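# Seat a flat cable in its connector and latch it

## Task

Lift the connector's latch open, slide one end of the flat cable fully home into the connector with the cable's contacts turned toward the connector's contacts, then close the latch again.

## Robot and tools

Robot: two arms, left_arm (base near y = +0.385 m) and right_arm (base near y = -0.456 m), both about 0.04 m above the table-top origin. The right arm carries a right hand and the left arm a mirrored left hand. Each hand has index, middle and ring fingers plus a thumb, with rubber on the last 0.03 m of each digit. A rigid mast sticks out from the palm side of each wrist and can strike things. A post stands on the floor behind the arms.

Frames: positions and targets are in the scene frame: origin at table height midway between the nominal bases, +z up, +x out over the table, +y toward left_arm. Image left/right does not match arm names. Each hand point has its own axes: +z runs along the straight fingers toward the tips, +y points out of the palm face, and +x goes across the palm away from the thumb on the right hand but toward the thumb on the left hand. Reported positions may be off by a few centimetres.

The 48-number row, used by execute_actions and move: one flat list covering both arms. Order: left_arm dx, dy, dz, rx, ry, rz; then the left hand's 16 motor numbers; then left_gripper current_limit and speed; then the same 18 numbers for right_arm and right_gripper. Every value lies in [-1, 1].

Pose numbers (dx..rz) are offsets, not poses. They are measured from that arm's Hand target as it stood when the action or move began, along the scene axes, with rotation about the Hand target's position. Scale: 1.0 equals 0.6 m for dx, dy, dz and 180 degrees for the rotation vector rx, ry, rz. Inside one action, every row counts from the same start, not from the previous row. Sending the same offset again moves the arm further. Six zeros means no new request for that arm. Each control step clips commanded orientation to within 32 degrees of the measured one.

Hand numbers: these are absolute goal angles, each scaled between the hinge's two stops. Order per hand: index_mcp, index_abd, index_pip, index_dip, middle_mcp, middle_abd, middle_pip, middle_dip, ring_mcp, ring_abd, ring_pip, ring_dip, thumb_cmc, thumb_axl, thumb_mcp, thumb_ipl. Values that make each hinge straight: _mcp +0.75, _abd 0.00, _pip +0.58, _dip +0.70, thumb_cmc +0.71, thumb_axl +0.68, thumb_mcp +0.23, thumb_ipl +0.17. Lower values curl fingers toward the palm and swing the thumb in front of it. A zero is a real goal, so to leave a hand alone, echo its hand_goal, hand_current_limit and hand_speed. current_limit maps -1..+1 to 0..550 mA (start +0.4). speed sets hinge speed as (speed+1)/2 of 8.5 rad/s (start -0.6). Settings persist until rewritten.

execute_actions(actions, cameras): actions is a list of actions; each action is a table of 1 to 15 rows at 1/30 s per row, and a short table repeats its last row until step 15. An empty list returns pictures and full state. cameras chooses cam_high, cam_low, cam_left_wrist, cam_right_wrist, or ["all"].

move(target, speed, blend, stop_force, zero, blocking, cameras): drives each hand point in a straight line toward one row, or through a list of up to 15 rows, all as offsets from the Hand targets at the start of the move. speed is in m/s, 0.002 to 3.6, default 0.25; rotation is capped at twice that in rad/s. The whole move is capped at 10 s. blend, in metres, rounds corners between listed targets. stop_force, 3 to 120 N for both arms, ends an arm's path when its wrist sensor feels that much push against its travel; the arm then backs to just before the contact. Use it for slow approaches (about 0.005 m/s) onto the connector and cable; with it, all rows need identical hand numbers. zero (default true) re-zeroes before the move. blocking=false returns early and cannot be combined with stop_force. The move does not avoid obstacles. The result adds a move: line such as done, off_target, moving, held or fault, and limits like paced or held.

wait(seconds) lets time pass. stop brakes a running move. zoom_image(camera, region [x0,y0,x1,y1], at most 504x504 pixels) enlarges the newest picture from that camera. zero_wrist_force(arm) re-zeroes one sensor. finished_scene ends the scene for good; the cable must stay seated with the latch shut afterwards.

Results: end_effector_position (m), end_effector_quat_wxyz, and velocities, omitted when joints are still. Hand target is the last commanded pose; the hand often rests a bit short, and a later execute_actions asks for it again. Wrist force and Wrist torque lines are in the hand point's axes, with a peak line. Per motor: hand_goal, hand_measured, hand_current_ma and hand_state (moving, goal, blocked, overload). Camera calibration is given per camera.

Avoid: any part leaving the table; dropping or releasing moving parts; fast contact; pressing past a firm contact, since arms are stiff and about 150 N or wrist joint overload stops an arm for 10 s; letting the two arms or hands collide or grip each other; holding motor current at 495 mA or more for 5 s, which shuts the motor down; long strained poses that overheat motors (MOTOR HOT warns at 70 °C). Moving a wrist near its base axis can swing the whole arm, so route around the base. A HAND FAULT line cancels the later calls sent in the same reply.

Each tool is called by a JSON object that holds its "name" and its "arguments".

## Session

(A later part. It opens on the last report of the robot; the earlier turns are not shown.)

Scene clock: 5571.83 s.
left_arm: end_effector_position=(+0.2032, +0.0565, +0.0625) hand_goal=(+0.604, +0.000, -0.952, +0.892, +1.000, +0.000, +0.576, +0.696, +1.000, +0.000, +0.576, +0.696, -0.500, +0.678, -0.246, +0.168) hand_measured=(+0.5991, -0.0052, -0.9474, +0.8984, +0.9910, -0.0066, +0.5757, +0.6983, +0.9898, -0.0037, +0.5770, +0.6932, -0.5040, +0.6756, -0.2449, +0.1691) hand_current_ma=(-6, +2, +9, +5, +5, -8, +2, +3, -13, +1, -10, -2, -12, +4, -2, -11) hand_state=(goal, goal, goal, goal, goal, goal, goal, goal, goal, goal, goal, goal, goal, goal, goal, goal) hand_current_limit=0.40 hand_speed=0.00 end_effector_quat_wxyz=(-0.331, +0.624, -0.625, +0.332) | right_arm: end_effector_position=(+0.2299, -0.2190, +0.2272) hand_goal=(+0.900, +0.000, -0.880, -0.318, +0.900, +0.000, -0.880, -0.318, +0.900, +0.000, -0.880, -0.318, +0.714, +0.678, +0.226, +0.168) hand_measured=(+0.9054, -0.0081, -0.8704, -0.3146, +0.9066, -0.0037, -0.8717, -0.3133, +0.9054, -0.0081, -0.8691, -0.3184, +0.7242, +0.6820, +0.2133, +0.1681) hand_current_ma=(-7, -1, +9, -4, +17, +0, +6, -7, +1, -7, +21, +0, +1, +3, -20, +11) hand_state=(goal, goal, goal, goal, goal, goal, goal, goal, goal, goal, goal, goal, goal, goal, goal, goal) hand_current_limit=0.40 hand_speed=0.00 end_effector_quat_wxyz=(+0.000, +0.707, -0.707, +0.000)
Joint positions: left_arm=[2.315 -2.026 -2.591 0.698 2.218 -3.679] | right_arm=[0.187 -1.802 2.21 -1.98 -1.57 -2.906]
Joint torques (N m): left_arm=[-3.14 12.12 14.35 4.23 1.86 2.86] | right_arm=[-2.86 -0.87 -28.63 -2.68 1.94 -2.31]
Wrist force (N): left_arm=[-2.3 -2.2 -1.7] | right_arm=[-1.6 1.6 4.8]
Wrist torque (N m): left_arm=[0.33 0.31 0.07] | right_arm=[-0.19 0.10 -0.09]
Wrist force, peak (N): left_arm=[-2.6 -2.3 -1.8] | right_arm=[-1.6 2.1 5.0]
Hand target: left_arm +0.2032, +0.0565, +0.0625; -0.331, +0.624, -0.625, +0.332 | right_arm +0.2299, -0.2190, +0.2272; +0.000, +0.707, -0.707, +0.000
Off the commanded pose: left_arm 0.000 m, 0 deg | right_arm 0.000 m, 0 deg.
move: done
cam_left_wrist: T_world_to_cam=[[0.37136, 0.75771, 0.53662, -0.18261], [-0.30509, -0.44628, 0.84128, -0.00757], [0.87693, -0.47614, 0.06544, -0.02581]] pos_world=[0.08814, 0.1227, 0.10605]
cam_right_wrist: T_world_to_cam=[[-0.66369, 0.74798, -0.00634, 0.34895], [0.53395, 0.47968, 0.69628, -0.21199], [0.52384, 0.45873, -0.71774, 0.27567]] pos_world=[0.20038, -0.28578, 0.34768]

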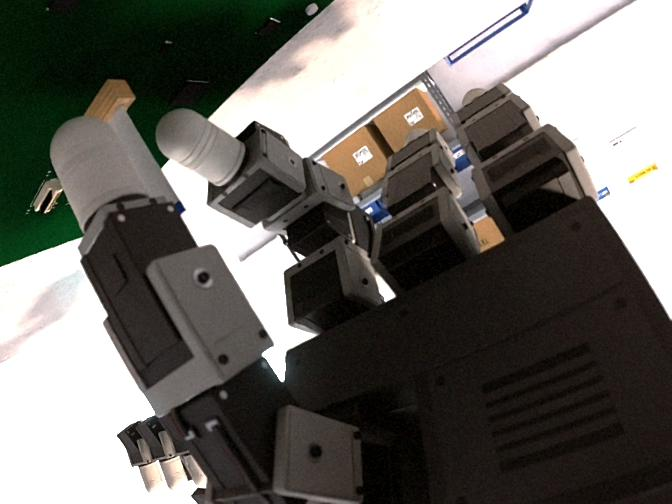

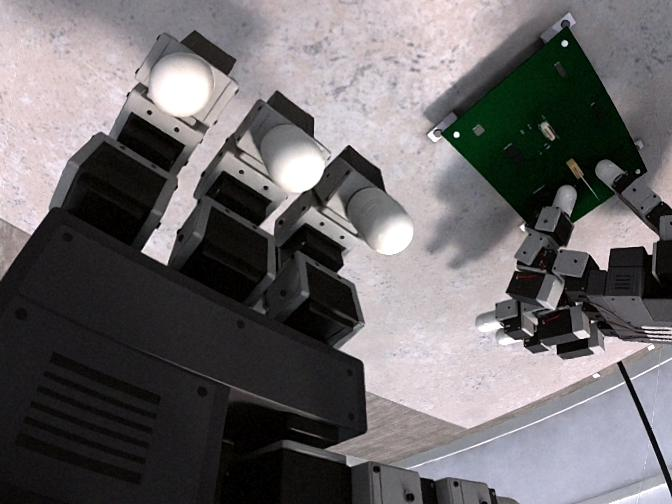

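{"name": "move", "arguments": {"target": [0,0,0,0,0,0, 0.493,0,-0.952,0.891, 1,0,0.576,0.696, 1,0,0.576,0.696, -0.5,0.678,-0.326,0.168, 0.4, -0.7, 0,0,0,0,0,0, 0.9,0,-0.88,-0.319, 0.9,0,-0.88,-0.319, 0.9,0,-0.88,-0.319, 0.714,0.678,0.226,0.168, 0.4, 0], "speed": 0.02, "cameras": ["cam_left_wrist", "cam_right_wrist"]}}

{"name": "zoom_image", "arguments": {"camera": "cam_right_wrist", "region": [540, 130, 640, 230]}}

{"name": "zoom_image", "arguments": {"camera": "cam_left_wrist", "region": [20, 50, 220, 220]}}

Scene clock: 5581.43 s.
left_arm: end_effector_position=(+0.2032, +0.0565, +0.0625) hand_goal=(+0.494, +0.000, -0.952, +0.892, +1.000, +0.000, +0.576, +0.696, +1.000, +0.000, +0.576, +0.696, -0.500, +0.678, -0.326, +0.168) hand_measured=(+0.4906, -0.0052, -0.9474, +0.8971, +0.9910, -0.0066, +0.5757, +0.6983, +0.9898, -0.0037, +0.5757, +0.6932, -0.5040, +0.6767, -0.3241, +0.1700) hand_current_ma=(-9, -4, -5, +3, +1, +7, +0, +3, -5, -1, -4, -5, -13, +8, +7, +11) hand_state=(goal, goal, goal, goal, goal, goal, goal, goal, goal, goal, goal, goal, goal, goal, goal, goal) hand_current_limit=0.40 hand_speed=-0.70 end_effector_quat_wxyz=(-0.331, +0.624, -0.625, +0.332) | right_arm: end_effector_position=(+0.2299, -0.2190, +0.2272) hand_goal=(+0.900, +0.000, -0.880, -0.318, +0.900, +0.000, -0.880, -0.318, +0.900, +0.000, -0.880, -0.318, +0.714, +0.678, +0.226, +0.168) hand_measured=(+0.9054, -0.0081, -0.8691, -0.3158, +0.9066, -0.0037, -0.8717, -0.3133, +0.9054, -0.0066, -0.8678, -0.3184, +0.7242, +0.6820, +0.2133, +0.1681) hand_current_ma=(-15, +4, +9, -1, +5, +13, +1, +3, +0, -3, +11, +5, +7, +9, -12, +5) hand_state=(goal, goal, goal, goal, goal, goal, goal, goal, goal, goal, goal, goal, goal, goal, goal, goal) hand_current_limit=0.40 hand_speed=0.00 end_effector_quat_wxyz=(+0.000, +0.707, -0.707, +0.000)
Joint positions: left_arm=[2.315 -2.026 -2.591 0.698 2.218 -3.679] | right_arm=[0.187 -1.802 2.21 -1.98 -1.57 -2.906]
Joint torques (N m): left_arm=[1.47 12.27 13.52 4.07 -0.88 3.02] | right_arm=[-3.13 -1.02 -29.09 -2.43 1.91 -2.24]
Wrist force (N): left_arm=[-2.5 -2.2 -1.7] | right_arm=[-1.5 1.9 4.8]
Wrist torque (N m): left_arm=[0.33 0.35 0.06] | right_arm=[-0.15 0.09 -0.08]
Wrist force, peak (N): left_arm=[-2.7 -2.3 -1.8] | right_arm=[-1.7 2.3 4.9]
Hand target: left_arm +0.2032, +0.0565, +0.0625; -0.331, +0.624, -0.625, +0.332 | right_arm +0.2299, -0.2190, +0.2272; +0.000, +0.707, -0.707, +0.000
Off the commanded pose: left_arm 0.000 m, 0 deg | right_arm 0.000 m, 0 deg.
move: done
cam_left_wrist: T_world_to_cam=[[0.37136, 0.75771, 0.53662, -0.18261], [-0.30509, -0.44628, 0.84128, -0.00757], [0.87693, -0.47614, 0.06544, -0.02581]] pos_world=[0.08814, 0.1227, 0.10605]
cam_right_wrist: T_world_to_cam=[[-0.66369, 0.74798, -0.00634, 0.34895], [0.53395, 0.47968, 0.69628, -0.21199], [0.52384, 0.45873, -0.71774, 0.27567]] pos_world=[0.20038, -0.28578, 0.34768]

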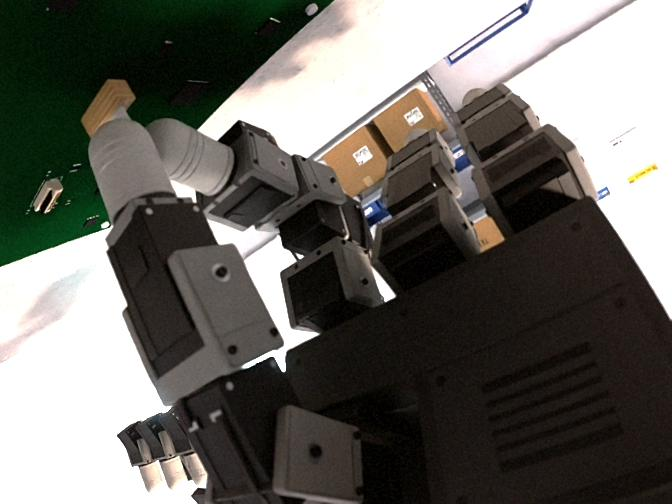

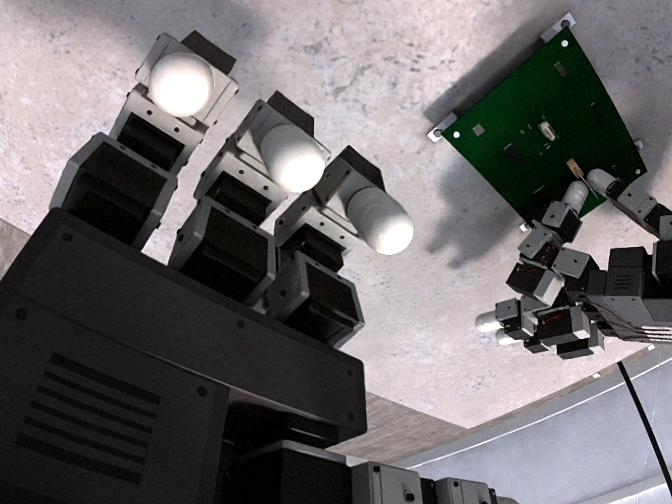

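Scaled by 5.040 from the camera's image (finer frame: 960x720).

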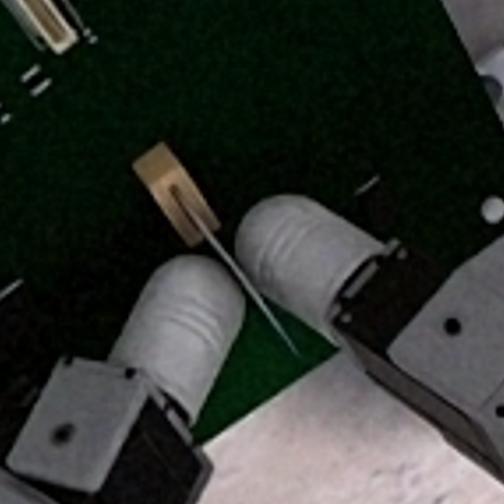

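Scaled by 2.520 from the camera's image (finer frame: 960x720).

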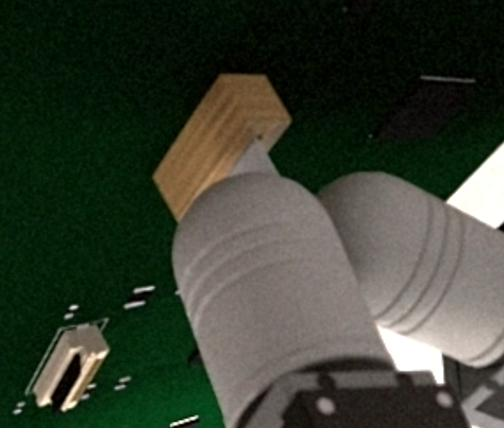

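{"name": "move", "arguments": {"target": [0,0,0,0,0,0, 0.46,0,-0.952,0.891, 1,0,0.576,0.696, 1,0,0.576,0.696, -0.5,0.678,-0.35,0.168, 0.4, -0.8, 0,0,0,0,0,0, 0.9,0,-0.88,-0.319, 0.9,0,-0.88,-0.319, 0.9,0,-0.88,-0.319, 0.714,0.678,0.226,0.168, 0.4, 0], "speed": 0.02, "cameras": ["cam_right_wrist"]}}

{"name": "zoom_image", "arguments": {"camera": "cam_right_wrist", "region": [550, 140, 620, 210]}}

Scene clock: 5589.70 s.
left_arm: end_effector_position=(+0.2032, +0.0565, +0.0625) hand_goal=(+0.460, +0.000, -0.952, +0.892, +1.000, +0.000, +0.576, +0.696, +1.000, +0.000, +0.576, +0.696, -0.500, +0.678, -0.350, +0.168) hand_measured=(+0.4821, -0.0052, -0.9448, +0.8971, +0.9910, -0.0066, +0.5757, +0.6996, +0.9898, -0.0037, +0.5770, +0.6945, -0.5040, +0.6756, -0.3310, +0.1738) hand_current_ma=(+26, -4, -2, +11, +2, +12, +1, +10, -11, -5, -1, -4, -10, -4, +21, +5) hand_state=(blocked, goal, goal, goal, goal, goal, goal, goal, goal, goal, goal, goal, goal, goal, goal, goal) hand_current_limit=0.40 hand_speed=-0.80 end_effector_quat_wxyz=(-0.331, +0.624, -0.625, +0.332) | right_arm: end_effector_position=(+0.2299, -0.2190, +0.2272) hand_goal=(+0.900, +0.000, -0.880, -0.318, +0.900, +0.000, -0.880, -0.318, +0.900, +0.000, -0.880, -0.318, +0.714, +0.678, +0.226, +0.168) hand_measured=(+0.9054, -0.0081, -0.8704, -0.3146, +0.9078, -0.0052, -0.8717, -0.3133, +0.9054, -0.0081, -0.8678, -0.3184, +0.7242, +0.6809, +0.2133, +0.1681) hand_current_ma=(-1, -9, +10, -2, +11, +3, +9, -6, +5, -1, +13, +4, +6, -2, -15, +8) hand_state=(goal, goal, goal, goal, goal, goal, goal, goal, goal, goal, goal, goal, goal, goal, goal, goal) hand_current_limit=0.40 hand_speed=0.00 end_effector_quat_wxyz=(+0.000, +0.707, -0.707, +0.000)
Joint positions: left_arm=[2.315 -2.026 -2.591 0.698 2.218 -3.679] | right_arm=[0.187 -1.802 2.21 -1.98 -1.57 -2.906]
Joint torques (N m): left_arm=[1.86 13.73 13.42 2.63 -1.1 2.76] | right_arm=[-3.23 -0.62 -28.46 -2.14 1.95 -2.23]
Wrist force (N): left_arm=[-2.6 -2.7 -1.9] | right_arm=[-1.5 2.0 4.6]
Wrist torque (N m): left_arm=[0.27 0.34 0.05] | right_arm=[-0.12 0.09 -0.07]
Wrist force, peak (N): left_arm=[-2.6 -2.7 -1.9] | right_arm=[-1.7 2.0 5.0]
Hand target: left_arm +0.2032, +0.0565, +0.0625; -0.331, +0.624, -0.625, +0.332 | right_arm +0.2299, -0.2190, +0.2272; +0.000, +0.707, -0.707, +0.000
Off the commanded pose: left_arm 0.000 m, 0 deg | right_arm 0.000 m, 0 deg.
move: done
cam_right_wrist: T_world_to_cam=[[-0.66369, 0.74798, -0.00634, 0.34895], [0.53395, 0.47968, 0.69628, -0.21199], [0.52384, 0.45873, -0.71774, 0.27567]] pos_world=[0.20038, -0.28578, 0.34768]

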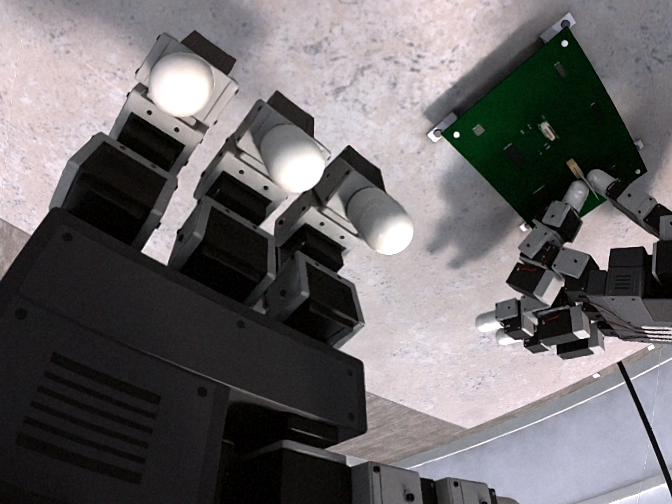

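Scaled by 7.200 from the camera's image (finer frame: 960x720).

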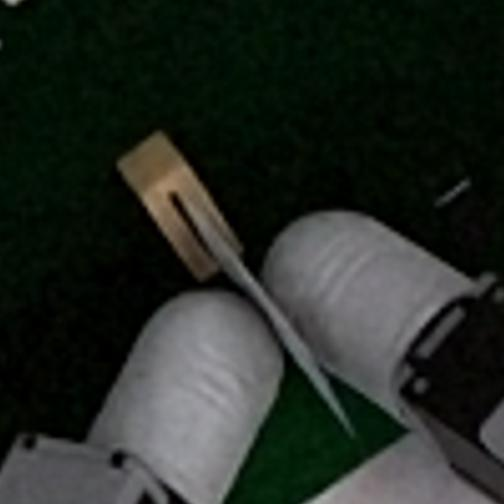

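{"name": "move", "arguments": {"target": [0,0,0,0,0,0, 0.38,0,-0.952,0.891, 1,0,0.576,0.696, 1,0,0.576,0.696, -0.5,0.678,-0.42,0.168, 0.4, -0.8, 0,0,0,0,0,0, 0.9,0,-0.88,-0.319, 0.9,0,-0.88,-0.319, 0.9,0,-0.88,-0.319, 0.714,0.678,0.226,0.168, 0.4, 0], "speed": 0.02, "cameras": ["cam_right_wrist", "cam_left_wrist"]}}

{"name": "zoom_image", "arguments": {"camera": "cam_right_wrist", "region": [550, 140, 620, 210]}}

{"name": "zoom_image", "arguments": {"camera": "cam_left_wrist", "region": [20, 50, 220, 220]}}

Scene clock: 5601.40 s.
left_arm: end_effector_position=(+0.2032, +0.0565, +0.0625) hand_goal=(+0.380, +0.000, -0.952, +0.892, +1.000, +0.000, +0.576, +0.696, +1.000, +0.000, +0.576, +0.696, -0.500, +0.678, -0.420, +0.168) hand_measured=(+0.4628, -0.0052, -0.9333, +0.9022, +0.9910, -0.0066, +0.5770, +0.6983, +0.9898, -0.0052, +0.5770, +0.6945, -0.5040, +0.6756, -0.3330, +0.1872) hand_current_ma=(+151, +6, +20, +11, +1, +10, -17, +9, -14, -7, -2, -1, -2, +10, +246, +21) hand_state=(blocked, goal, goal, goal, goal, goal, goal, goal, goal, goal, goal, goal, goal, goal, blocked, goal) hand_current_limit=0.40 hand_speed=-0.80 end_effector_quat_wxyz=(-0.331, +0.624, -0.625, +0.332) | right_arm: end_effector_position=(+0.2299, -0.2190, +0.2272) hand_goal=(+0.900, +0.000, -0.880, -0.318, +0.900, +0.000, -0.880, -0.318, +0.900, +0.000, -0.880, -0.318, +0.714, +0.678, +0.226, +0.168) hand_measured=(+0.9054, -0.0081, -0.8691, -0.3158, +0.9066, -0.0037, -0.8717, -0.3133, +0.9054, -0.0081, -0.8678, -0.3171, +0.7230, +0.6820, +0.2123, +0.1681) hand_current_ma=(-8, +4, +7, -2, +8, +6, -4, -7, +11, -8, +18, +1, +4, -3, -20, +10) hand_state=(goal, goal, goal, goal, goal, goal, goal, goal, goal, goal, goal, goal, goal, goal, goal, goal) hand_current_limit=0.40 hand_speed=0.00 end_effector_quat_wxyz=(+0.000, +0.707, -0.707, +0.000)
Joint positions: left_arm=[2.315 -2.026 -2.591 0.698 2.218 -3.679] | right_arm=[0.187 -1.802 2.21 -1.98 -1.57 -2.906]
Joint torques (N m): left_arm=[0.64 15.99 11.43 1.5 -0.81 2.36] | right_arm=[-2.69 -0.94 -28.85 -1.72 1.89 -2.13]
Wrist force (N): left_arm=[-2.7 -4.5 -3.2] | right_arm=[-1.8 1.9 4.7]
Wrist torque (N m): left_arm=[0.20 0.34 0.05] | right_arm=[-0.13 0.13 -0.10]
Wrist force, peak (N): left_arm=[-2.9 -5.0 -3.4] | right_arm=[-1.6 2.2 5.1]
Hand target: left_arm +0.2032, +0.0565, +0.0625; -0.331, +0.624, -0.625, +0.332 | right_arm +0.2299, -0.2190, +0.2272; +0.000, +0.707, -0.707, +0.000
Off the commanded pose: left_arm 0.000 m, 0 deg | right_arm 0.000 m, 0 deg.
move: done
cam_left_wrist: T_world_to_cam=[[0.37136, 0.75771, 0.53662, -0.18261], [-0.30509, -0.44628, 0.84128, -0.00757], [0.87693, -0.47614, 0.06544, -0.02581]] pos_world=[0.08814, 0.1227, 0.10605]
cam_right_wrist: T_world_to_cam=[[-0.66369, 0.74798, -0.00634, 0.34895], [0.53395, 0.47968, 0.69628, -0.21199], [0.52384, 0.45873, -0.71774, 0.27567]] pos_world=[0.20038, -0.28578, 0.34768]
Images, in order (width x height): cam_left_wrist 672x504, cam_right_wrist 672x504.

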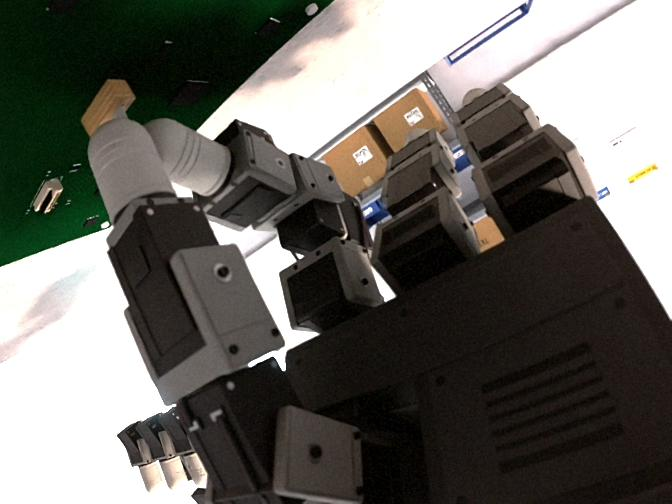

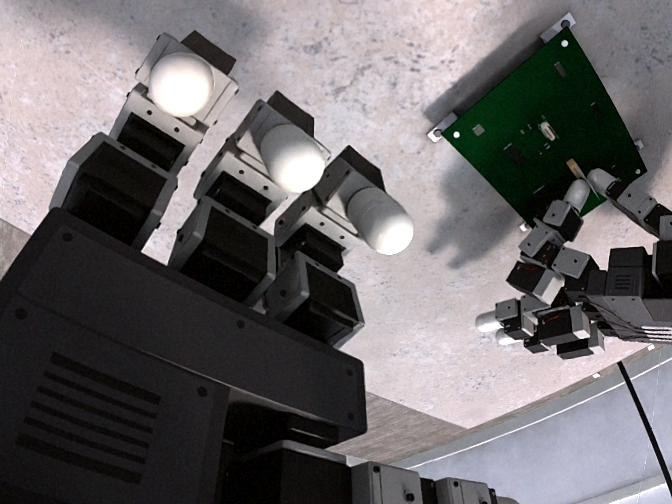

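Scaled by 7.200 from the camera's image (finer frame: 960x720).

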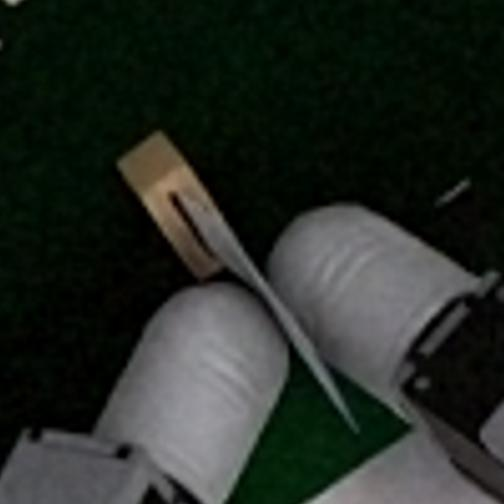

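Scaled by 2.520 from the camera's image (finer frame: 960x720).

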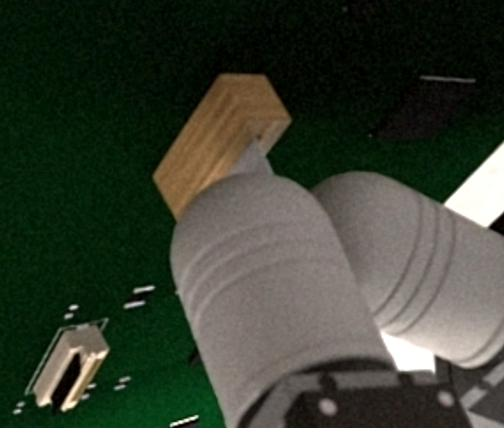

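{"name": "move", "arguments": {"target": [0,0,0.01,0,0,0, 0.38,0,-0.952,0.891, 1,0,0.576,0.696, 1,0,0.576,0.696, -0.5,0.678,-0.42,0.168, 0.4, -0.8, 0,0,0,0,0,0, 0.9,0,-0.88,-0.319, 0.9,0,-0.88,-0.319, 0.9,0,-0.88,-0.319, 0.714,0.678,0.226,0.168, 0.4, 0], "speed": 0.02, "cameras": ["cam_right_wrist"]}}

{"name": "zoom_image", "arguments": {"camera": "cam_right_wrist", "region": [550, 140, 620, 210]}}

Scene clock: 5610.87 s.
left_arm: end_effector_position=(+0.2032, +0.0565, +0.0685) hand_goal=(+0.380, +0.000, -0.952, +0.892, +1.000, +0.000, +0.576, +0.696, +1.000, +0.000, +0.576, +0.696, -0.500, +0.678, -0.420, +0.168) hand_measured=(+0.4616, -0.0052, -0.9307, +0.9035, +0.9922, -0.0052, +0.5757, +0.6983, +0.9898, -0.0037, +0.5757, +0.6945, -0.5052, +0.6756, -0.3330, +0.1900) hand_current_ma=(+144, -2, +17, +6, +8, +14, -2, +8, -13, -4, -4, -6, -4, +1, +240, +28) hand_state=(blocked, goal, blocked, goal, goal, goal, goal, goal, goal, goal, goal, goal, goal, goal, blocked, blocked) hand_current_limit=0.40 hand_speed=-0.80 end_effector_quat_wxyz=(-0.331, +0.624, -0.625, +0.332) | right_arm: end_effector_position=(+0.2299, -0.2190, +0.2272) hand_goal=(+0.900, +0.000, -0.880, -0.318, +0.900, +0.000, -0.880, -0.318, +0.900, +0.000, -0.880, -0.318, +0.714, +0.678, +0.226, +0.168) hand_measured=(+0.9066, -0.0081, -0.8691, -0.3146, +0.9066, -0.0037, -0.8717, -0.3146, +0.9042, -0.0066, -0.8691, -0.3184, +0.7242, +0.6809, +0.2123, +0.1691) hand_current_ma=(-4, -3, +6, -8, +11, +1, +1, +5, -2, -11, +14, -2, +8, -2, -16, +19) hand_state=(goal, goal, goal, goal, goal, goal, goal, goal, goal, goal, goal, goal, goal, goal, goal, goal) hand_current_limit=0.40 hand_speed=0.00 end_effector_quat_wxyz=(+0.000, +0.707, -0.707, +0.000)
Joint positions: left_arm=[2.315 -1.999 -2.592 0.672 2.218 -3.679] | right_arm=[0.187 -1.802 2.21 -1.98 -1.57 -2.906]
Joint torques (N m): left_arm=[0.28 31.31 -1.36 1.22 -0.94 0.9] | right_arm=[-3.37 -1.57 -28.8 -1.58 1.9 -2.21]
Wrist force (N): left_arm=[-2.5 -2.5 -1.7] | right_arm=[-1.4 2.1 4.7]
Wrist torque (N m): left_arm=[0.28 0.34 0.07] | right_arm=[-0.11 0.08 -0.06]
Wrist force, peak (N): left_arm=[-2.9 -5.0 -3.3] | right_arm=[-1.6 2.1 4.9]
Hand target: left_arm +0.2032, +0.0565, +0.0685; -0.331, +0.624, -0.625, +0.332 | right_arm +0.2299, -0.2190, +0.2272; +0.000, +0.707, -0.707, +0.000
Off the commanded pose: left_arm 0.000 m, 0 deg | right_arm 0.000 m, 0 deg.
move: done
cam_right_wrist: T_world_to_cam=[[-0.66369, 0.74798, -0.00634, 0.34895], [0.53395, 0.47968, 0.69628, -0.21199], [0.52384, 0.45873, -0.71774, 0.27567]] pos_world=[0.20038, -0.28578, 0.34768]

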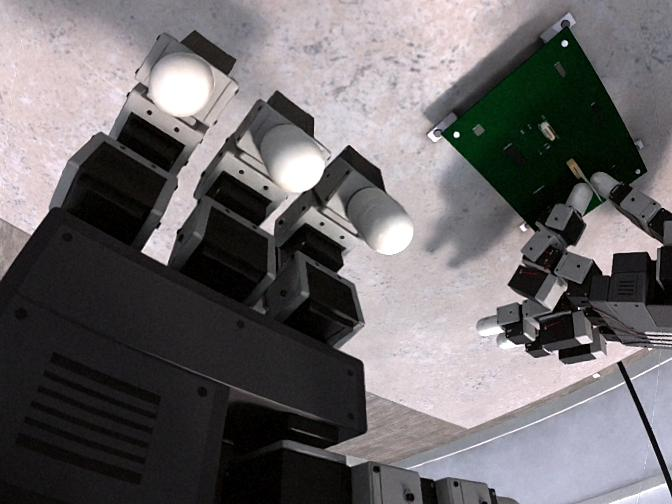

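Scaled by 7.200 from the camera's image (finer frame: 960x720).

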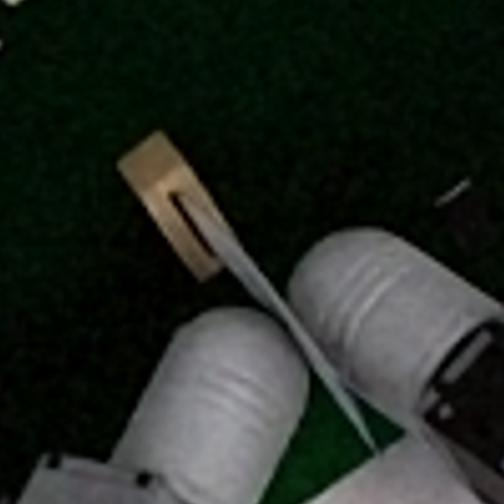

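{"name": "move", "arguments": {"target": [0,0,0.06,0,0,0, 0.38,0,-0.952,0.891, 1,0,0.576,0.696, 1,0,0.576,0.696, -0.5,0.678,-0.42,0.168, 0.4, -0.8, 0,0,0,0,0,0, 0.9,0,-0.88,-0.319, 0.9,0,-0.88,-0.319, 0.9,0,-0.88,-0.319, 0.714,0.678,0.226,0.168, 0.4, 0], "speed": 0.04, "cameras": ["cam_right_wrist", "cam_left_wrist"]}}

{"name": "zoom_image", "arguments": {"camera": "cam_right_wrist", "region": [540, 130, 660, 250]}}

{"name": "zoom_image", "arguments": {"camera": "cam_left_wrist", "region": [20, 30, 220, 200]}}

Scene clock: 5619.30 s.
left_arm: end_effector_position=(+0.2032, +0.0565, +0.1045) hand_goal=(+0.380, +0.000, -0.952, +0.892, +1.000, +0.000, +0.576, +0.696, +1.000, +0.000, +0.576, +0.696, -0.500, +0.678, -0.420, +0.168) hand_measured=(+0.4604, -0.0052, -0.9307, +0.9035, +0.9910, -0.0066, +0.5770, +0.6983, +0.9898, -0.0037, +0.5770, +0.6945, -0.5052, +0.6756, -0.3320, +0.1891) hand_current_ma=(+143, -1, +4, +17, +0, +9, -14, +2, -5, -6, -3, -6, -13, -4, +244, +23) hand_state=(blocked, goal, blocked, goal, goal, goal, goal, goal, goal, goal, goal, goal, goal, goal, blocked, blocked) hand_current_limit=0.40 hand_speed=-0.80 end_effector_quat_wxyz=(-0.331, +0.624, -0.625, +0.332) | right_arm: end_effector_position=(+0.2299, -0.2190, +0.2272) hand_goal=(+0.900, +0.000, -0.880, -0.318, +0.900, +0.000, -0.880, -0.318, +0.900, +0.000, -0.880, -0.318, +0.714, +0.678, +0.226, +0.168) hand_measured=(+0.9066, -0.0081, -0.8704, -0.3146, +0.9078, -0.0037, -0.8717, -0.3146, +0.9054, -0.0081, -0.8691, -0.3184, +0.7242, +0.6820, +0.2123, +0.1681) hand_current_ma=(-4, -11, +6, +2, +7, +2, +6, -1, +4, -9, +13, +3, +15, -6, -20, +7) hand_state=(goal, goal, goal, goal, goal, goal, goal, goal, goal, goal, goal, goal, goal, goal, goal, goal) hand_current_limit=0.40 hand_speed=0.00 end_effector_quat_wxyz=(+0.000, +0.707, -0.707, +0.000)
Joint positions: left_arm=[2.315 -1.841 -2.586 0.507 2.218 -3.679] | right_arm=[0.187 -1.802 2.21 -1.98 -1.57 -2.906]
Joint torques (N m): left_arm=[-0.76 30.2 17.36 0.9 -0.5 -2.83] | right_arm=[-3.36 -1.16 -28.56 -1.7 1.91 -2.07]
Wrist force (N): left_arm=[-2.3 -2.3 -1.7] | right_arm=[-1.7 1.9 4.7]
Wrist torque (N m): left_arm=[0.31 0.32 0.09] | right_arm=[-0.14 0.11 -0.09]
Wrist force, peak (N): left_arm=[-2.6 -2.6 -1.8] | right_arm=[-1.6 1.9 5.0]
Hand target: left_arm +0.2032, +0.0565, +0.1045; -0.331, +0.624, -0.625, +0.332 | right_arm +0.2299, -0.2190, +0.2272; +0.000, +0.707, -0.707, +0.000
Off the commanded pose: left_arm 0.000 m, 0 deg | right_arm 0.000 m, 0 deg.
move: done
cam_left_wrist: T_world_to_cam=[[0.37136, 0.75771, 0.53662, -0.20517], [-0.30509, -0.44628, 0.84128, -0.04277], [0.87693, -0.47614, 0.06544, -0.02851]] pos_world=[0.08814, 0.1228, 0.14795]
cam_right_wrist: T_world_to_cam=[[-0.66369, 0.74798, -0.00634, 0.34895], [0.53395, 0.47968, 0.69628, -0.21199], [0.52384, 0.45873, -0.71774, 0.27567]] pos_world=[0.20038, -0.28578, 0.34768]
Images, in order (width x height): cam_left_wrist 672x504, cam_right_wrist 672x504.

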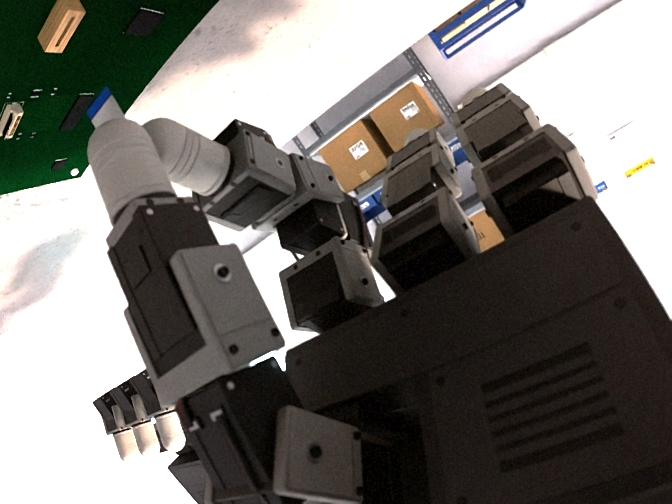

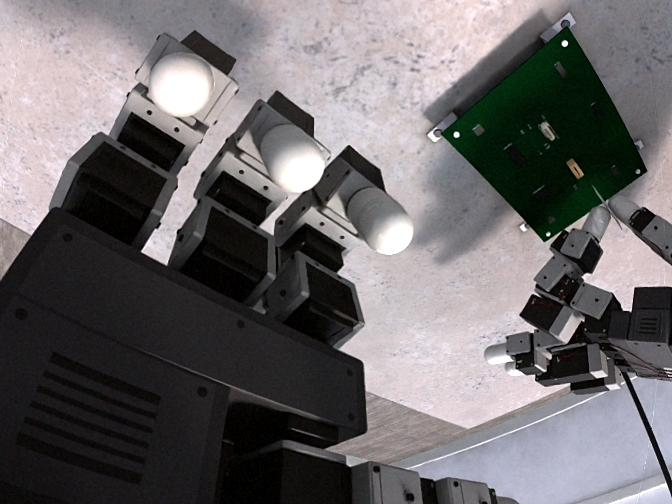

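Scaled by 4.200 from the camera's image (finer frame: 960x720).

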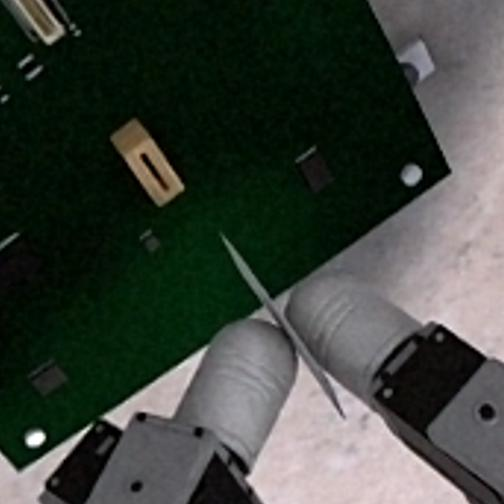

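Scaled by 2.520 from the camera's image (finer frame: 960x720).

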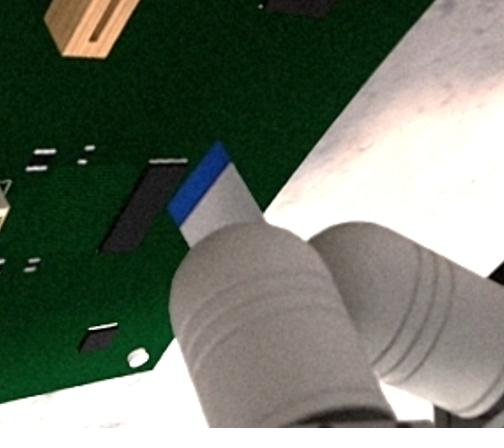

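{"name": "zoom_image", "arguments": {"camera": "cam_right_wrist", "region": [530, 112, 594, 184]}}

{"name": "zoom_image", "arguments": {"camera": "cam_left_wrist", "region": [0, 0, 90, 150]}}

Scaled by 7.000 from the camera's image (finer frame: 960x720).

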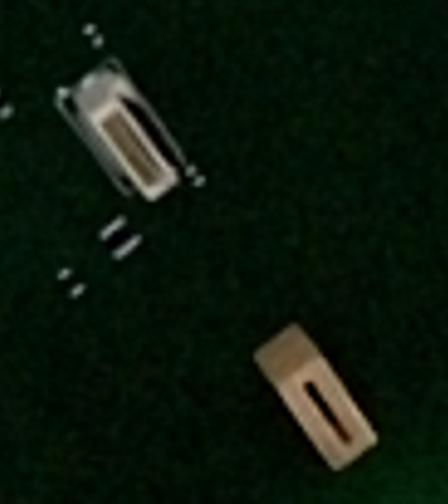

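Scaled by 3.360 from the camera's image (finer frame: 960x720).

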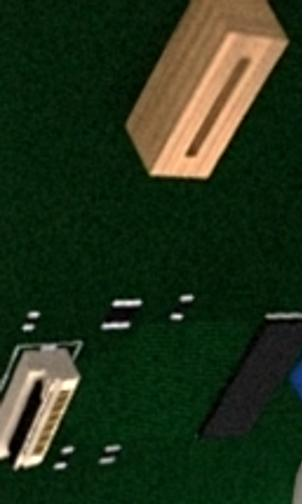

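{"name": "move", "arguments": {"target": [0,-0.1028,0,0,0,0, 0.38,0,-0.952,0.891, 1,0,0.576,0.696, 1,0,0.576,0.696, -0.5,0.678,-0.42,0.168, 0.4, -0.8, 0,0,0,0,0,0, 0.9,0,-0.88,-0.319, 0.9,0,-0.88,-0.319, 0.9,0,-0.88,-0.319, 0.714,0.678,0.226,0.168, 0.4, 0], "speed": 0.06, "cameras": ["cam_right_wrist", "cam_left_wrist"]}}

{"name": "move", "arguments": {"target": [0,0,-0.05,0,0,0, 0.38,0,-0.952,0.891, 1,0,0.576,0.696, 1,0,0.576,0.696, -0.5,0.678,-0.42,0.168, 0.4, -0.8, 0,0,0,0,0,0, 0.9,0,-0.88,-0.319, 0.9,0,-0.88,-0.319, 0.9,0,-0.88,-0.319, 0.714,0.678,0.226,0.168, 0.4, 0], "speed": 0.04, "cameras": ["cam_right_wrist", "cam_left_wrist"]}}

{"name": "zoom_image", "arguments": {"camera": "cam_right_wrist", "region": [500, 90, 620, 210]}}

{"name": "zoom_image", "arguments": {"camera": "cam_left_wrist", "region": [20, 20, 180, 160]}}

Scene clock: 5670.87 s.
left_arm: end_effector_position=(+0.2032, -0.0051, +0.1045) hand_goal=(+0.380, +0.000, -0.952, +0.892, +1.000, +0.000, +0.576, +0.696, +1.000, +0.000, +0.576, +0.696, -0.500, +0.678, -0.420, +0.168) hand_measured=(+0.4604, -0.0023, -0.9307, +0.9035, +0.9922, -0.0066, +0.5770, +0.6983, +0.9898, -0.0037, +0.5757, +0.6945, -0.5052, +0.6756, -0.3320, +0.1891) hand_current_ma=(+146, -9, +9, +7, +0, +14, -4, -2, -14, +1, -10, +6, -11, +3, +243, +25) hand_state=(blocked, goal, blocked, goal, goal, goal, goal, goal, goal, goal, goal, goal, goal, goal, blocked, blocked) hand_current_limit=0.40 hand_speed=-0.80 end_effector_quat_wxyz=(-0.331, +0.624, -0.625, +0.332) | right_arm: end_effector_position=(+0.2299, -0.2190, +0.2272) hand_goal=(+0.900, +0.000, -0.880, -0.318, +0.900, +0.000, -0.880, -0.318, +0.900, +0.000, -0.880, -0.318, +0.714, +0.678, +0.226, +0.168) hand_measured=(+0.9054, -0.0081, -0.8704, -0.3146, +0.9078, -0.0052, -0.8704, -0.3146, +0.9042, -0.0081, -0.8691, -0.3171, +0.7242, +0.6809, +0.2123, +0.1691) hand_current_ma=(-6, -13, +4, -4, +11, +9, +7, -2, +1, -6, +18, +3, -2, +7, -19, +3) hand_state=(goal, goal, goal, goal, goal, goal, goal, goal, goal, goal, goal, goal, goal, goal, goal, goal) hand_current_limit=0.40 hand_speed=0.00 end_effector_quat_wxyz=(+0.000, +0.707, -0.707, +0.000)
Joint positions: left_arm=[2.194 -1.898 -2.433 0.338 2.301 -3.793] | right_arm=[0.187 -1.802 2.21 -1.98 -1.57 -2.906]
Joint torques (N m): left_arm=[-5.83 12.98 17.93 1.29 3.16 -2.62] | right_arm=[-3.3 -1.79 -29.33 -1.81 1.85 -1.92]
Wrist force (N): left_arm=[-2.3 -2.1 -1.7] | right_arm=[-1.5 1.9 4.8]
Wrist torque (N m): left_arm=[0.32 0.32 0.20] | right_arm=[-0.15 0.09 -0.08]
Wrist force, peak (N): left_arm=[-2.9 -2.3 -1.9] | right_arm=[-1.6 2.1 5.0]
Hand target: left_arm +0.2032, -0.0051, +0.1045; -0.331, +0.624, -0.625, +0.332 | right_arm +0.2299, -0.2190, +0.2272; +0.000, +0.707, -0.707, +0.000
Off the commanded pose: left_arm 0.000 m, 0 deg | right_arm 0.000 m, 0 deg.
move: done
cam_left_wrist: T_world_to_cam=[[0.37136, 0.75771, 0.53662, -0.15848], [-0.30509, -0.44628, 0.84128, -0.07039], [0.87693, -0.47614, 0.06544, -0.05789]] pos_world=[0.08814, 0.0611, 0.14805]
cam_right_wrist: T_world_to_cam=[[-0.66369, 0.74798, -0.00634, 0.34895], [0.53395, 0.47968, 0.69628, -0.21199], [0.52384, 0.45873, -0.71774, 0.27567]] pos_world=[0.20038, -0.28578, 0.34768]
Images, in order (width x height): cam_left_wrist 672x504, cam_right_wrist 672x504.

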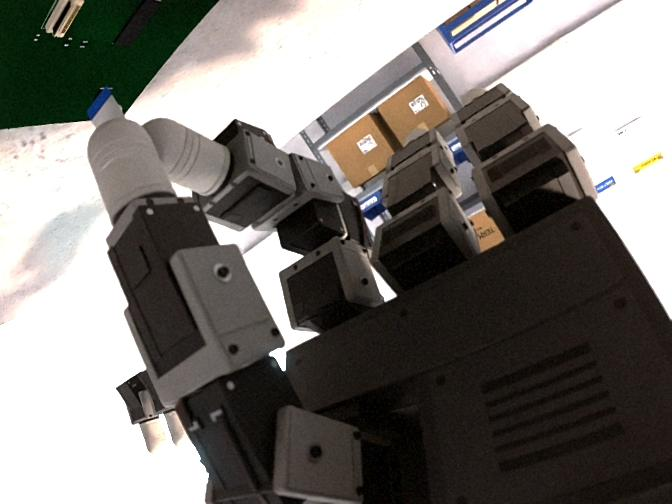

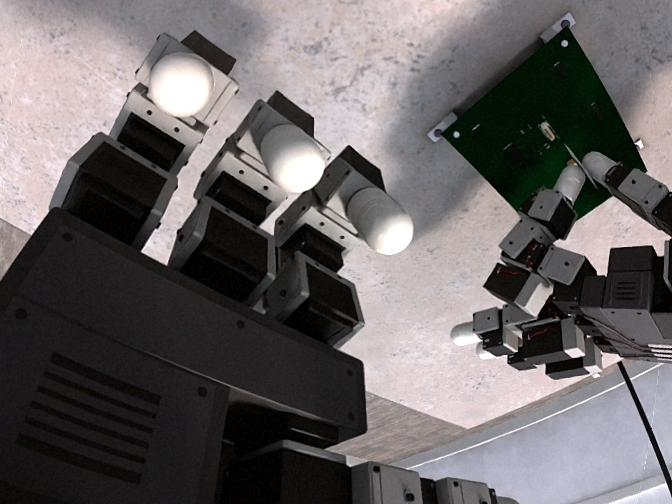

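Scene clock: 5672.10 s.
left_arm: end_effector_position=(+0.2032, -0.0052, +0.0746) hand_goal=(+0.380, +0.000, -0.952, +0.892, +1.000, +0.000, +0.576, +0.696, +1.000, +0.000, +0.576, +0.696, -0.500, +0.678, -0.420, +0.168) hand_measured=(+0.4604, -0.0023, -0.9307, +0.9035, +0.9910, -0.0066, +0.5757, +0.6996, +0.9898, -0.0037, +0.5757, +0.6945, -0.5040, +0.6756, -0.3330, +0.1891) hand_current_ma=(+141, +9, +16, +20, +9, +0, +7, +3, -10, -6, -7, +4, -5, -3, +241, +36) hand_state=(blocked, goal, blocked, goal, goal, goal, goal, goal, goal, goal, goal, goal, goal, goal, blocked, blocked) hand_current_limit=0.40 hand_speed=-0.80 end_effector_quat_wxyz=(-0.331, +0.624, -0.625, +0.332) | right_arm: end_effector_position=(+0.2299, -0.2190, +0.2272) hand_goal=(+0.900, +0.000, -0.880, -0.318, +0.900, +0.000, -0.880, -0.318, +0.900, +0.000, -0.880, -0.318, +0.714, +0.678, +0.226, +0.168) hand_measured=(+0.9054, -0.0096, -0.8691, -0.3146, +0.9078, -0.0052, -0.8717, -0.3133, +0.9066, -0.0081, -0.8691, -0.3184, +0.7242, +0.6809, +0.2133, +0.1691) hand_current_ma=(-4, -11, +10, -4, +12, +5, +2, -3, +2, -7, +8, +3, +10, +0, -16, +9) hand_state=(goal, goal, goal, goal, goal, goal, goal, goal, goal, goal, goal, goal, goal, goal, goal, goal) hand_current_limit=0.40 hand_speed=0.00 end_effector_quat_wxyz=(+0.000, +0.707, -0.707, +0.000)
Joint positions: left_arm=[2.194 -2.001 -2.439 0.447 2.301 -3.793] | right_arm=[0.187 -1.802 2.21 -1.98 -1.57 -2.906]
Joint torques (N m): left_arm=[-4.24 15 1.57 4.08 2.35 2.87] | right_arm=[-2.91 -1.08 -29.3 -1.64 1.79 -2.08]
Wrist force (N): left_arm=[-2.3 -2.5 -1.6] | right_arm=[-1.6 2.2 4.8]
Wrist torque (N m): left_arm=[0.26 0.32 0.19] | right_arm=[-0.11 0.10 -0.07]
Wrist force, peak (N): left_arm=[-2.3 -2.6 -2.2] | right_arm=[-1.6 2.3 4.9]
Hand target: left_arm +0.2032, -0.0051, +0.0745; -0.331, +0.624, -0.625, +0.332 | right_arm +0.2299, -0.2190, +0.2272; +0.000, +0.707, -0.707, +0.000
Off the commanded pose: left_arm 0.000 m, 0 deg | right_arm 0.000 m, 0 deg.
move: done
cam_left_wrist: T_world_to_cam=[[0.3713, 0.75777, 0.53659, -0.14243], [-0.30504, -0.44627, 0.8413, -0.04525], [0.87697, -0.47606, 0.06545, -0.05594]] pos_world=[0.08814, 0.0611, 0.11815]
cam_right_wrist: T_world_to_cam=[[-0.66369, 0.74798, -0.00634, 0.34895], [0.53395, 0.47968, 0.69628, -0.21199], [0.52384, 0.45873, -0.71774, 0.27567]] pos_world=[0.20038, -0.28578, 0.34768]
Images, in order (width x height): cam_left_wrist 672x504, cam_right_wrist 672x504.

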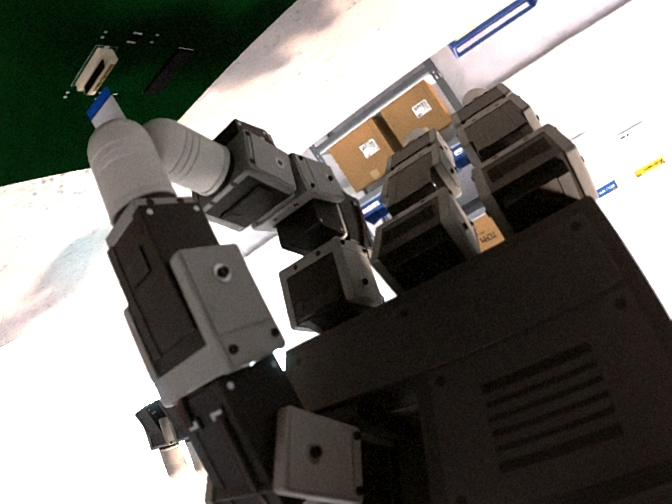

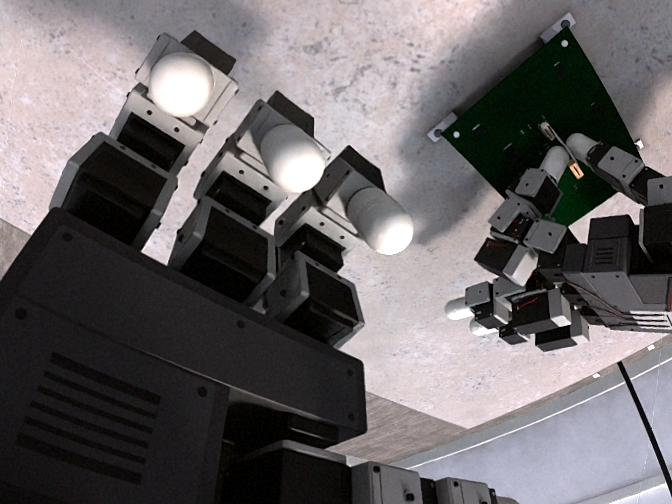

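Scaled by 4.200 from the camera's image (finer frame: 960x720).

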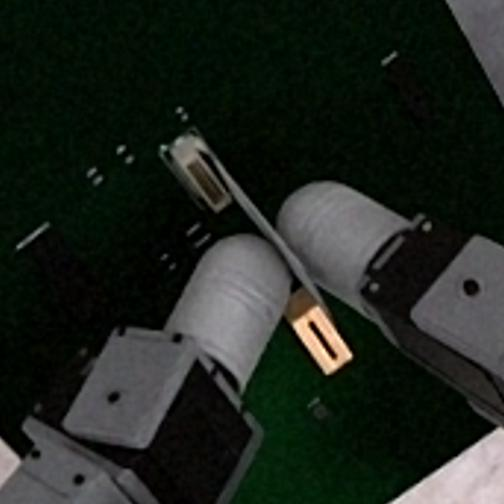

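Scaled by 3.150 from the camera's image (finer frame: 960x720).

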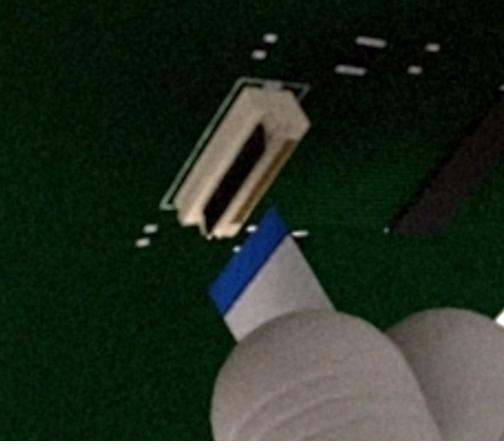

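{"name": "move", "arguments": {"target": [0,0,0,0,0,0, 0.38,0,-0.952,0.891, 1,0,0.576,0.696, 1,0,0.576,0.696, -0.5,0.678,-0.42,0.168, 0.4, -0.8, -0.0165,0.05,-0.17,0,0,0, 0.9,0,-0.88,-0.319, 0.9,0,-0.88,-0.319, 0.9,0,-0.88,-0.319, 0.714,0.678,-0.44,-0.48, 0.4, 0], "speed": 0.15, "cameras": ["cam_right_wrist"]}}

{"name": "move", "arguments": {"target": [0,0,0,0,0,0, 0.38,0,-0.952,0.891, 1,0,0.576,0.696, 1,0,0.576,0.696, -0.5,0.678,-0.42,0.168, 0.4, -0.8, 0,0.118,-0.04,0,0,0, 0.9,0,-0.88,-0.319, 0.9,0,-0.88,-0.319, 0.9,0,-0.88,-0.319, 0.714,0.678,-0.44,-0.48, 0.4, 0], "speed": 0.08, "cameras": ["cam_right_wrist"]}}

Scene clock: 5705.83 s.
left_arm: end_effector_position=(+0.2032, -0.0051, +0.0745) hand_goal=(+0.380, +0.000, -0.952, +0.892, +1.000, +0.000, +0.576, +0.696, +1.000, +0.000, +0.576, +0.696, -0.500, +0.678, -0.420, +0.168) hand_measured=(+0.4616, -0.0023, -0.9294, +0.9047, +0.9910, -0.0066, +0.5757, +0.6983, +0.9898, -0.0037, +0.5770, +0.6932, -0.5052, +0.6767, -0.3320, +0.1891) hand_current_ma=(+144, +4, +18, +6, +4, +4, -12, +11, -12, -3, -12, -10, -8, +9, +230, +30) hand_state=(blocked, goal, blocked, goal, goal, goal, goal, goal, goal, goal, goal, goal, goal, goal, blocked, blocked) hand_current_limit=0.40 hand_speed=-0.80 end_effector_quat_wxyz=(-0.331, +0.624, -0.625, +0.332) | right_arm: end_effector_position=(+0.2200, -0.1891, +0.1253) hand_goal=(+0.900, +0.000, -0.880, -0.318, +0.900, +0.000, -0.880, -0.318, +0.900, +0.000, -0.880, -0.318, +0.714, +0.678, -0.440, -0.480) hand_measured=(+0.9054, -0.0096, -0.8704, -0.3146, +0.9078, -0.0037, -0.8717, -0.3146, +0.9054, -0.0081, -0.8691, -0.3184, +0.7230, +0.6809, -0.4111, -0.4483) hand_current_ma=(-12, -11, +11, -2, +7, +1, +0, +3, +13, -3, +21, -6, +2, -3, +9, +35) hand_state=(goal, goal, goal, goal, goal, goal, goal, goal, goal, goal, goal, goal, goal, goal, blocked, blocked) hand_current_limit=0.40 hand_speed=0.00 end_effector_quat_wxyz=(+0.000, +0.707, -0.707, +0.000)
Joint positions: left_arm=[2.194 -2.001 -2.439 0.448 2.301 -3.793] | right_arm=[0.273 -1.601 2.356 -2.327 -1.57 -2.82]
Joint torques (N m): left_arm=[1.25 14.97 0.71 4.37 -0.98 3.21] | right_arm=[8.3 -6.06 -10.94 -3.84 -2.03 2.2]
Wrist force (N): left_arm=[-2.4 -2.5 -1.8] | right_arm=[-1.8 1.8 5.0]
Wrist torque (N m): left_arm=[0.28 0.34 0.18] | right_arm=[-0.17 0.09 -0.22]
Wrist force, peak (N): left_arm=[-2.6 -2.4 -1.9] | right_arm=[-2.1 2.0 5.7]
Hand target: left_arm +0.2032, -0.0051, +0.0745; -0.331, +0.624, -0.625, +0.332 | right_arm +0.2200, -0.1890, +0.1252; +0.000, +0.707, -0.707, +0.000
Off the commanded pose: left_arm 0.000 m, 0 deg | right_arm 0.000 m, 0 deg.
move: done
cam_right_wrist: T_world_to_cam=[[-0.66373, 0.74795, -0.00629, 0.31935], [0.53397, 0.4797, 0.69624, -0.15009], [0.52377, 0.45876, -0.71778, 0.19403]] pos_world=[0.19048, -0.25588, 0.24578]

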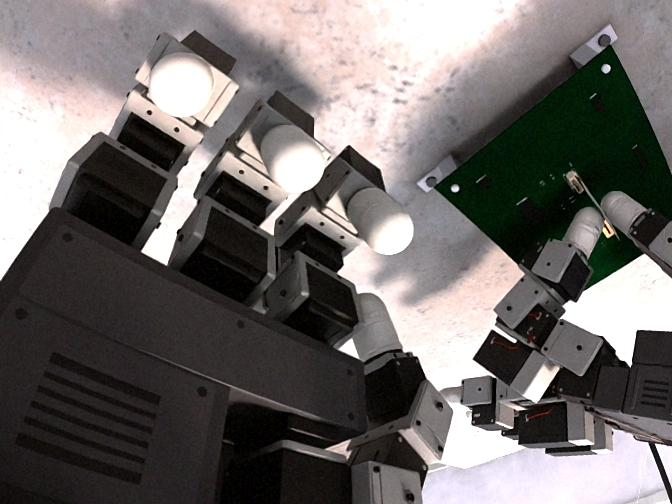

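Scene clock: 5707.30 s.
left_arm: end_effector_position=(+0.2032, -0.0051, +0.0745) hand_goal=(+0.380, +0.000, -0.952, +0.892, +1.000, +0.000, +0.576, +0.696, +1.000, +0.000, +0.576, +0.696, -0.500, +0.678, -0.420, +0.168) hand_measured=(+0.4604, -0.0023, -0.9294, +0.9035, +0.9910, -0.0066, +0.5757, +0.6983, +0.9898, -0.0037, +0.5770, +0.6945, -0.5040, +0.6746, -0.3330, +0.1891) hand_current_ma=(+144, +2, +21, +7, +13, +15, -3, +8, -14, -22, +1, +8, -17, +11, +240, +29) hand_state=(blocked, goal, blocked, goal, goal, goal, goal, goal, goal, goal, goal, goal, goal, goal, blocked, blocked) hand_current_limit=0.40 hand_speed=-0.80 end_effector_quat_wxyz=(-0.331, +0.624, -0.625, +0.332) | right_arm: end_effector_position=(+0.2200, -0.1183, +0.1012) hand_goal=(+0.900, +0.000, -0.880, -0.318, +0.900, +0.000, -0.880, -0.318, +0.900, +0.000, -0.880, -0.318, +0.714, +0.678, -0.440, -0.480) hand_measured=(+0.9066, -0.0081, -0.8691, -0.3146, +0.9066, -0.0037, -0.8717, -0.3133, +0.9054, -0.0081, -0.8691, -0.3184, +0.7230, +0.6820, -0.4121, -0.4483) hand_current_ma=(-2, -14, +4, +1, +5, +10, +4, -3, +5, +0, +9, +7, -2, -3, +14, +27) hand_state=(goal, goal, goal, goal, goal, goal, goal, goal, goal, goal, goal, goal, goal, goal, blocked, blocked) hand_current_limit=0.40 hand_speed=0.00 end_effector_quat_wxyz=(+0.000, +0.707, -0.707, +0.000)
Joint positions: left_arm=[2.194 -2.001 -2.439 0.448 2.301 -3.793] | right_arm=[0.437 -1.435 2.264 -2.4 -1.57 -2.656]
Joint torques (N m): left_arm=[1.58 14.57 2.01 4.26 -0.9 2.83] | right_arm=[8.69 -9.99 -22.58 -3.9 -2.19 2.32]
Wrist force (N): left_arm=[-2.1 -2.5 -1.7] | right_arm=[-1.5 1.8 4.8]
Wrist torque (N m): left_arm=[0.27 0.29 0.20] | right_arm=[-0.15 0.06 -0.22]
Wrist force, peak (N): left_arm=[-2.5 -2.5 -1.8] | right_arm=[-2.2 1.9 5.1]
Hand target: left_arm +0.2032, -0.0051, +0.0745; -0.331, +0.624, -0.625, +0.332 | right_arm +0.2200, -0.1182, +0.1012; +0.000, +0.707, -0.707, +0.000
Off the commanded pose: left_arm 0.000 m, 0 deg | right_arm 0.000 m, 0 deg.
move: done
cam_right_wrist: T_world_to_cam=[[-0.66373, 0.74794, -0.00628, 0.26625], [0.53392, 0.47966, 0.69632, -0.16735], [0.52382, 0.45881, -0.71771, 0.14431]] pos_world=[0.19048, -0.18508, 0.22178]

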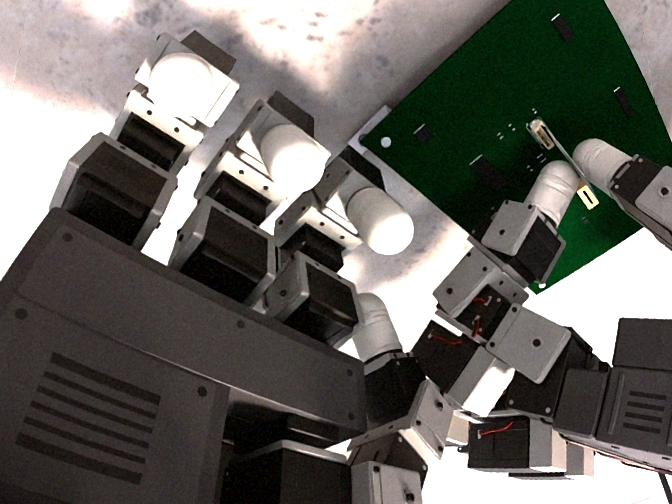

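{"name": "zoom_image", "arguments": {"camera": "cam_right_wrist", "region": [520, 105, 610, 215]}}

Scaled by 4.582 from the camera's image (finer frame: 960x720).

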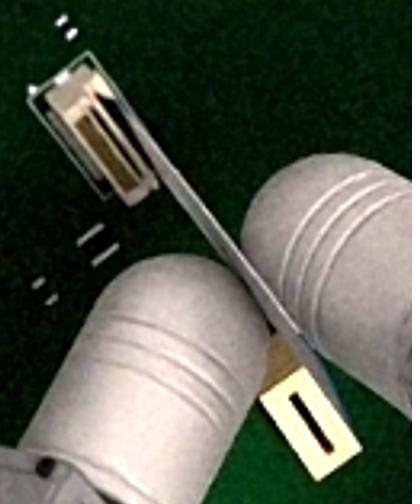

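{"name": "zoom_image", "arguments": {"camera": "cam_right_wrist", "region": [524, 110, 568, 160]}}

Scaled by 10.080 from the camera's image (finer frame: 960x720).

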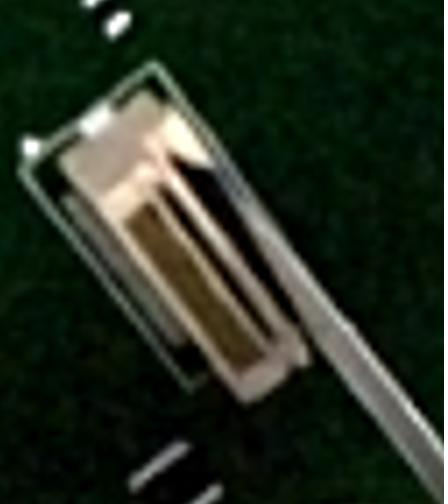

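{"name": "zoom_image", "arguments": {"camera": "cam_right_wrist", "region": [530, 112, 600, 200]}}

Scaled by 5.727 from the camera's image (finer frame: 960x720).

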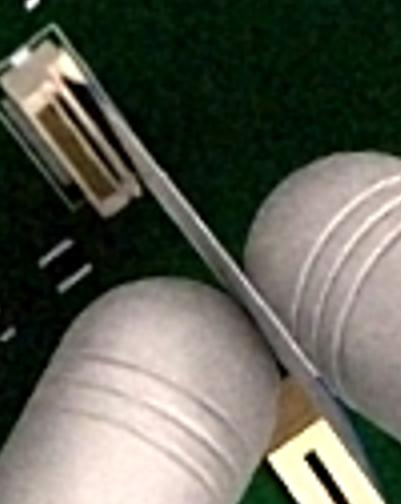

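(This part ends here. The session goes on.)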